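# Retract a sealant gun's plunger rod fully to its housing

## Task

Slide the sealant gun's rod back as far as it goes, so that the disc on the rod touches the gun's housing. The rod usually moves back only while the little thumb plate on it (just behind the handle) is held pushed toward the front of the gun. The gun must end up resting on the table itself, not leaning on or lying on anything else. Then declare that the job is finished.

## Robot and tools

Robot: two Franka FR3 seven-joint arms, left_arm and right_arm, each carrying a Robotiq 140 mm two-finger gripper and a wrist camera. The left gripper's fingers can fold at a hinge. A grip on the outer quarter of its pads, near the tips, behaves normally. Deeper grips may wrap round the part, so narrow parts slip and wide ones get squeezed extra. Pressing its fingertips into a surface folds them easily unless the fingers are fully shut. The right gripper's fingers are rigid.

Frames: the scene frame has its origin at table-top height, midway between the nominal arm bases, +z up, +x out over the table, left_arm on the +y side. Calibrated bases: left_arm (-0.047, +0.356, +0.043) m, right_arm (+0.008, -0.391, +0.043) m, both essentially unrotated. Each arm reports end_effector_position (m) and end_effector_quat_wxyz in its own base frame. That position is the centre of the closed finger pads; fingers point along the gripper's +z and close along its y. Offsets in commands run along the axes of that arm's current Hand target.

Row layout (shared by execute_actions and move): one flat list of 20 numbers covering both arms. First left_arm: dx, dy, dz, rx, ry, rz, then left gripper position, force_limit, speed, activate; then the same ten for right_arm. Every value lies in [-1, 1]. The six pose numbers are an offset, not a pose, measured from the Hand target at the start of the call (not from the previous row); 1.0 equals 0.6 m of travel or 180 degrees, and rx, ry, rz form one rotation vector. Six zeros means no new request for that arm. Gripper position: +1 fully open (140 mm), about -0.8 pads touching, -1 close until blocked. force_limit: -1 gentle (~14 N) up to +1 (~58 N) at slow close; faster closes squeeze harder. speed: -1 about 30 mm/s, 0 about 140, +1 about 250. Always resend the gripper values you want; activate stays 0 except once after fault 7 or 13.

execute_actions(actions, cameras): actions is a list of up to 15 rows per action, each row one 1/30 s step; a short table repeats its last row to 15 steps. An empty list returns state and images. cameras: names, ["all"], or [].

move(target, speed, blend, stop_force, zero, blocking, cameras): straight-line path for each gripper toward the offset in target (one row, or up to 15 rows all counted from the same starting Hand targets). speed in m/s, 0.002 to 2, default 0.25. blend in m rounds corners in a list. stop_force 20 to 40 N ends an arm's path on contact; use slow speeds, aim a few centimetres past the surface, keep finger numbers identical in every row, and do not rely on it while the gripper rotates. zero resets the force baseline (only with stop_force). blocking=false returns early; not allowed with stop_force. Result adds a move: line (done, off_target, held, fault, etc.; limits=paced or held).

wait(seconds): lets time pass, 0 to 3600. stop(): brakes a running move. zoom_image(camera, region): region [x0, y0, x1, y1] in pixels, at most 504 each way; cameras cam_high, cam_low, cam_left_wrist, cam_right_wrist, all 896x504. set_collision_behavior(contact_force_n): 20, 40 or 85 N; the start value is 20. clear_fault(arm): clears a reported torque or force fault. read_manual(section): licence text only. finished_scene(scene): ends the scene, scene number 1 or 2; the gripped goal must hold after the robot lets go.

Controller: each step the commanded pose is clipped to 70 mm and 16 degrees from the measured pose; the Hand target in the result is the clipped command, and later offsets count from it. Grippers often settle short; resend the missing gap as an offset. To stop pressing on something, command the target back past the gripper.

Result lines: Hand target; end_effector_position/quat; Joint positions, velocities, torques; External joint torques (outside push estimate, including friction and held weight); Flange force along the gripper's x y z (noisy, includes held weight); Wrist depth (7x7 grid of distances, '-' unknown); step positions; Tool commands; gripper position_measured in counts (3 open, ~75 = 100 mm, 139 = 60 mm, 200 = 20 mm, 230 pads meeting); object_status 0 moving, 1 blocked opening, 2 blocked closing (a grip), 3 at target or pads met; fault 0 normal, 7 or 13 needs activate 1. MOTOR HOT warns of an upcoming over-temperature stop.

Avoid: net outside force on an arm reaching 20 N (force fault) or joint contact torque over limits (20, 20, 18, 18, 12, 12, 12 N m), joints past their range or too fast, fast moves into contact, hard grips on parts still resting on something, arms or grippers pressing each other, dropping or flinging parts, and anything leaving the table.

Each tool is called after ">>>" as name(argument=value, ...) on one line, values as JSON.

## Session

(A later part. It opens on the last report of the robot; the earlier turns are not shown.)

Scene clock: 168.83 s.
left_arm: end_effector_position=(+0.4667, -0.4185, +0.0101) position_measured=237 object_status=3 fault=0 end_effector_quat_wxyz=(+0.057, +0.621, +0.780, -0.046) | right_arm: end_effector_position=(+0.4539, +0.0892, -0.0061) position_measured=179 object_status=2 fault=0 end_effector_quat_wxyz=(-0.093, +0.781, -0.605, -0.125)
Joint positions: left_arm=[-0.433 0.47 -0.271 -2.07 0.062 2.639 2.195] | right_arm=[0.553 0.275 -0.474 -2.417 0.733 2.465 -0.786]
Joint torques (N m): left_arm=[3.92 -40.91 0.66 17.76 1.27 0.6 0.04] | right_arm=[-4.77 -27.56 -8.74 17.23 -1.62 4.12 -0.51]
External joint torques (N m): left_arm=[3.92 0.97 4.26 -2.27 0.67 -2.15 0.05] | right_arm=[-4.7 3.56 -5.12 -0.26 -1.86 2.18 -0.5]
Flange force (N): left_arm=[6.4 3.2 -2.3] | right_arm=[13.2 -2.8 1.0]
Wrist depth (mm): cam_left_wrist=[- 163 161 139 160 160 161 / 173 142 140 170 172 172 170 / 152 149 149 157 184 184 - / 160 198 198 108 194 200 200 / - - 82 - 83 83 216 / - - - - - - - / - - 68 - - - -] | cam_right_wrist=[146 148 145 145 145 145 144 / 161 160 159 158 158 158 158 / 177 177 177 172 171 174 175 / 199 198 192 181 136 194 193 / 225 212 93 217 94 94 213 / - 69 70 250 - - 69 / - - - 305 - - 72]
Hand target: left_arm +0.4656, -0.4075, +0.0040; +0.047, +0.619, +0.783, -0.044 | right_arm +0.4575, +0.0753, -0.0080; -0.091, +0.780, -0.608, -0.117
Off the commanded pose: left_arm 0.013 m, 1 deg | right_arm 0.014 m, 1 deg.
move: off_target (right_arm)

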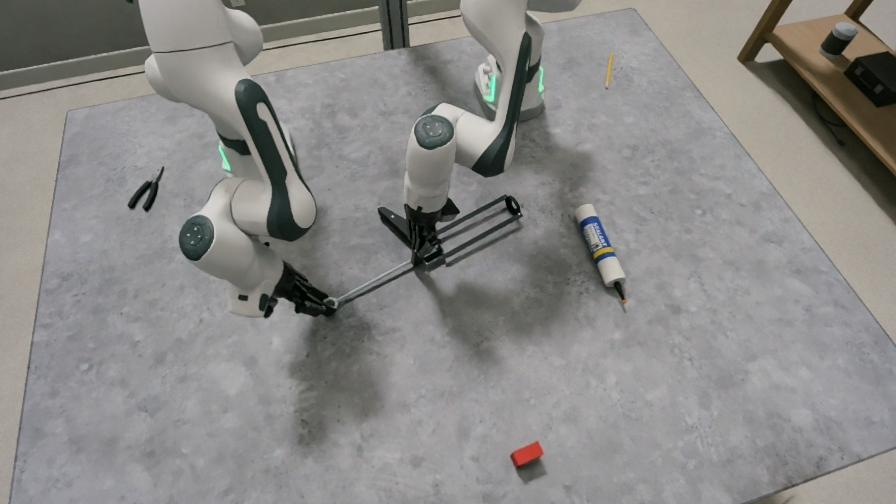

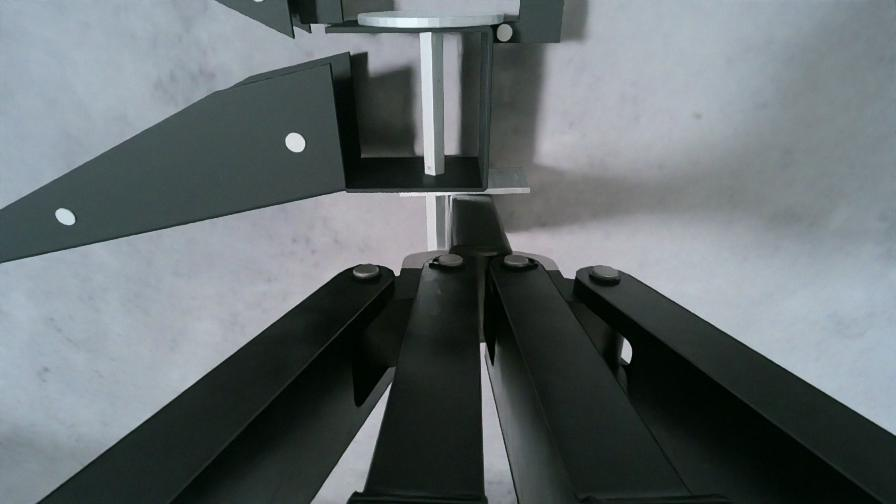

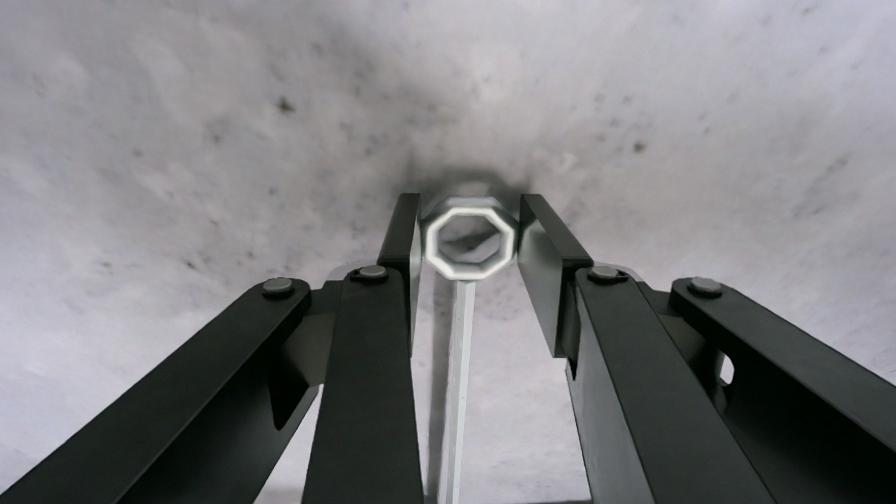

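>>> move(target=[-0.06,0,0.005,0,0,0,-1,-1,1,0,0,0,0,0,0,0,-1,0,-1,0], speed=0.05)

>>> move(target=[[0,0,0,0,0,0,-1,-1,1,0,0,0,0,0,0,0,0.02,0,-1,0],[0,0,-0.17,0,0,0,-1,-1,1,0,0,0,-0.2,0,0,0,0.02,0,-1,0]], speed=0.2, cameras=["all"])

>>> zoom_image(camera="cam_left_wrist", region=[300, 0, 600, 250])

Scene clock: 178.00 s.
left_arm: end_effector_position=(+0.4750, -0.4439, +0.0073) position_measured=237 object_status=3 fault=0 end_effector_quat_wxyz=(+0.050, +0.622, +0.780, -0.044) | right_arm: end_effector_position=(+0.4566, +0.0788, -0.0072) position_measured=179 object_status=2 fault=0 end_effector_quat_wxyz=(-0.092, +0.779, -0.609, -0.119)
Joint positions: left_arm=[-0.49 0.533 -0.243 -1.961 0.07 2.582 2.165] | right_arm=[0.546 0.279 -0.482 -2.417 0.729 2.473 -0.792]
Joint velocities: left_arm=[0 -0.001 0 -0.001 0.001 -0.005 -0.007] | right_arm=[within noise]
Joint torques (N m): left_arm=[-0.2 -44.07 -3.41 22.17 0.72 2.47 -0.31] | right_arm=[-0.55 -29.41 -4.08 17.53 -0.3 2.5 -0.2]
External joint torques (N m): left_arm=[0.03 0.41 0.42 1.54 0.11 -0.25 -0.3] | right_arm=[-0.43 1.78 -0.29 0 -0.54 0.51 -0.19]
Flange force (N): left_arm=[-6.6 4.3 1.8] | right_arm=[3.2 -3.0 3.6]
Wrist depth (mm): cam_left_wrist=[161 131 131 135 157 155 156 / 140 137 141 149 173 - 170 / 149 148 179 159 182 184 - / - 200 196 110 190 193 - / 223 214 82 - 83 78 213 / - - - - - - 228 / - - 68 - - - -] | cam_right_wrist=[146 148 145 144 144 143 143 / 160 159 158 157 157 157 157 / 176 176 175 171 170 173 172 / 197 196 191 182 136 192 192 / 223 211 93 208 94 94 211 / - 69 70 252 - - 72 / - - - 298 - - 72]
Hand target: left_arm +0.4739, -0.4426, +0.0056; +0.047, +0.619, +0.783, -0.044 | right_arm +0.4575, +0.0753, -0.0080; -0.091, +0.780, -0.608, -0.117
Off the commanded pose: left_arm 0.002 m, 1 deg | right_arm 0.004 m, 0 deg.
move: done

Scene clock: 181.30 s.
left_arm: end_effector_position=(+0.4741, -0.4305, +0.1083) position_measured=237 object_status=3 fault=0 end_effector_quat_wxyz=(+0.050, +0.618, +0.784, -0.043) | right_arm: end_effector_position=(+0.4664, +0.0411, +0.1060) position_measured=127 object_status=3 fault=0 end_effector_quat_wxyz=(-0.091, +0.781, -0.607, -0.116)
Joint positions: left_arm=[-0.443 0.33 -0.279 -1.975 0.011 2.396 2.194] | right_arm=[0.543 0.006 -0.602 -2.385 0.375 2.264 -0.569]
Joint velocities: left_arm=[within noise] | right_arm=[0.001 -0.001 0 0 -0.001 -0.001 0.006]
Joint torques (N m): left_arm=[0.5 -40.8 -3.46 23.34 0.49 2.43 0.11] | right_arm=[0.22 -24.65 0.18 21.93 0.2 1.96 0.22]
External joint torques (N m): left_arm=[0.56 -0.26 -0.74 0.51 -0.18 -0.29 0.12] | right_arm=[0.21 0.43 0.26 0.3 -0.36 -0.17 0.23]
Flange force (N): left_arm=[-0.5 1.2 -1.7] | right_arm=[-0.3 -1.7 -0.8]
Wrist depth (mm): cam_left_wrist=[249 247 241 242 - - 249 / - 260 234 247 - - 262 / - 248 - - 288 284 287 / 315 - - 108 298 301 304 / - - 82 - 83 83 - / - - - - - - - / - - 68 - - - -] | cam_right_wrist=[257 254 252 252 252 247 250 / 280 279 277 276 276 274 273 / 311 307 311 304 303 300 300 / 338 339 134 339 158 329 334 / - 87 111 374 370 88 91 / - - 428 435 425 - 74 / - - - 479 434 - 71]
Hand target: left_arm +0.4720, -0.4297, +0.1068; +0.047, +0.619, +0.783, -0.044 | right_arm +0.4662, +0.0413, +0.1068; -0.091, +0.780, -0.608, -0.117
Off the commanded pose: left_arm 0.003 m, 0 deg | right_arm 0.001 m, 0 deg.
move: done

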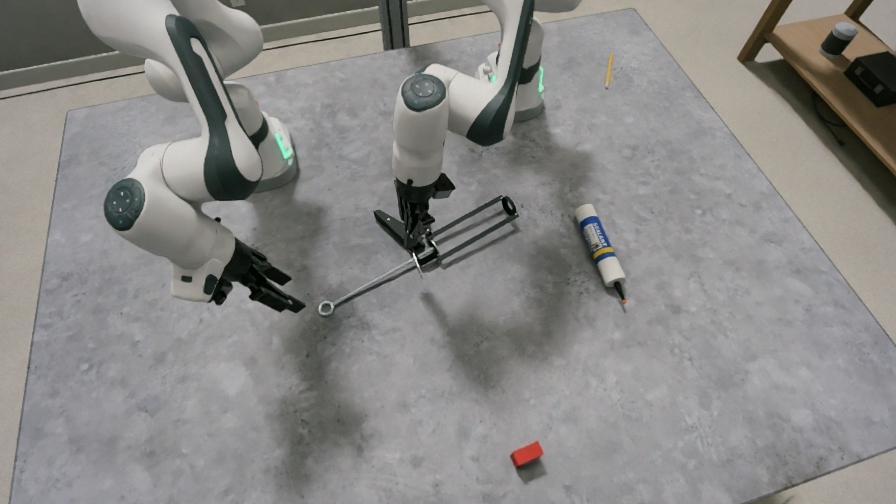

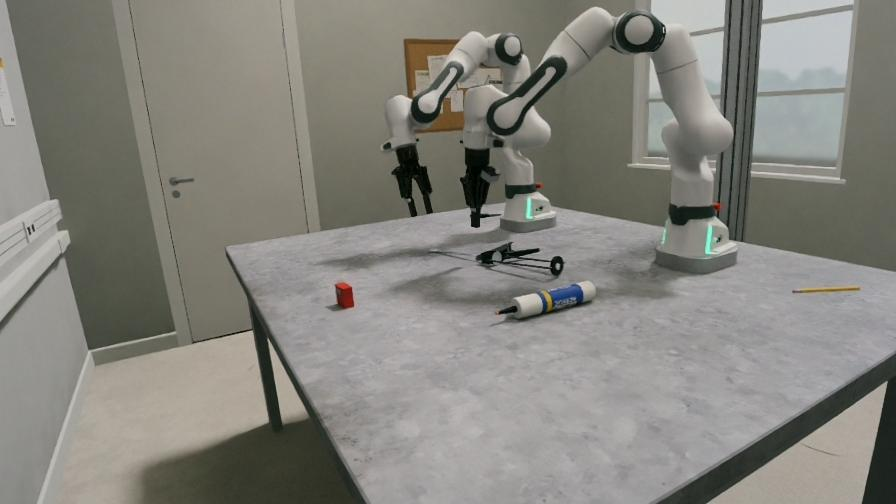

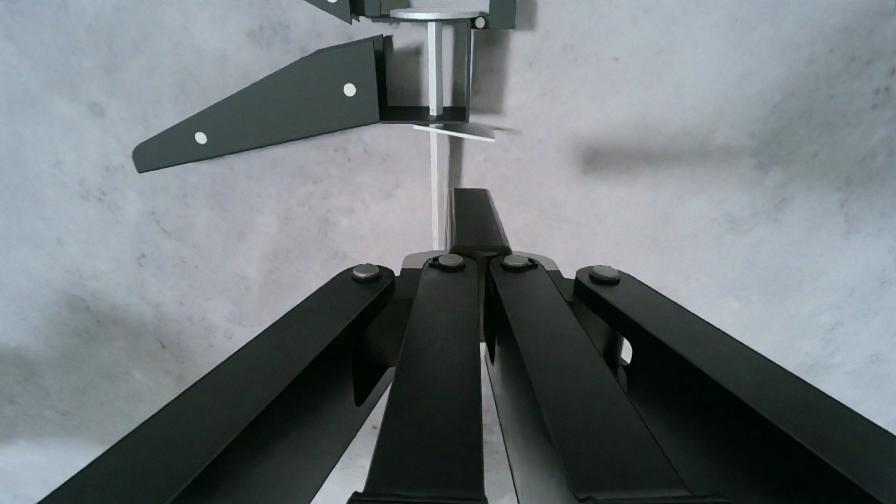

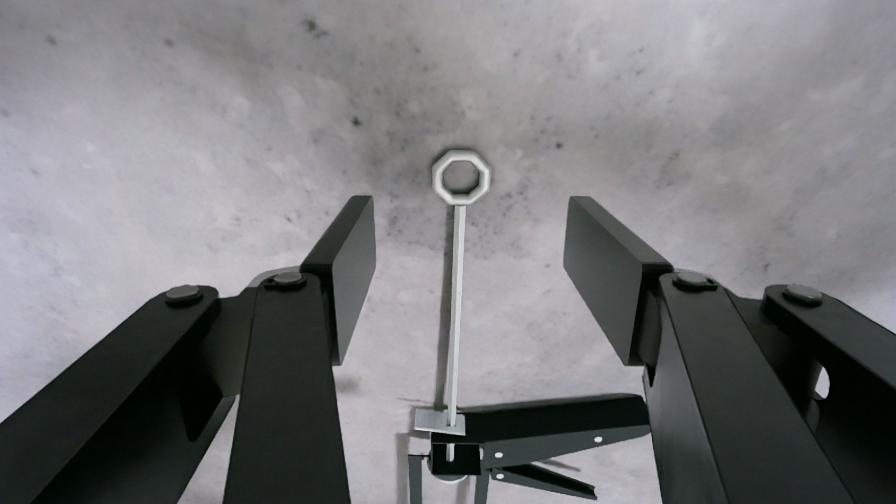

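Scaled by 1.680 from the camera's image (finer frame: 1280x720).

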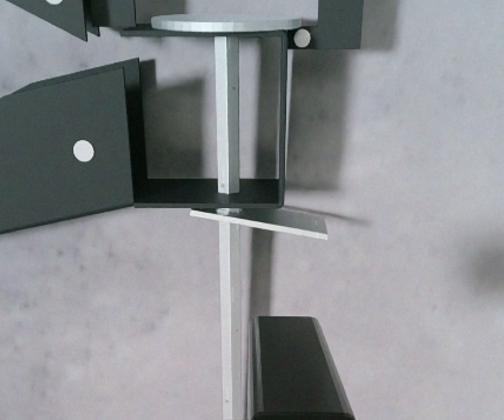

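Disc meets housing. I am done.

>>> finished_scene(scene=1)

The scene is finished: the task was done.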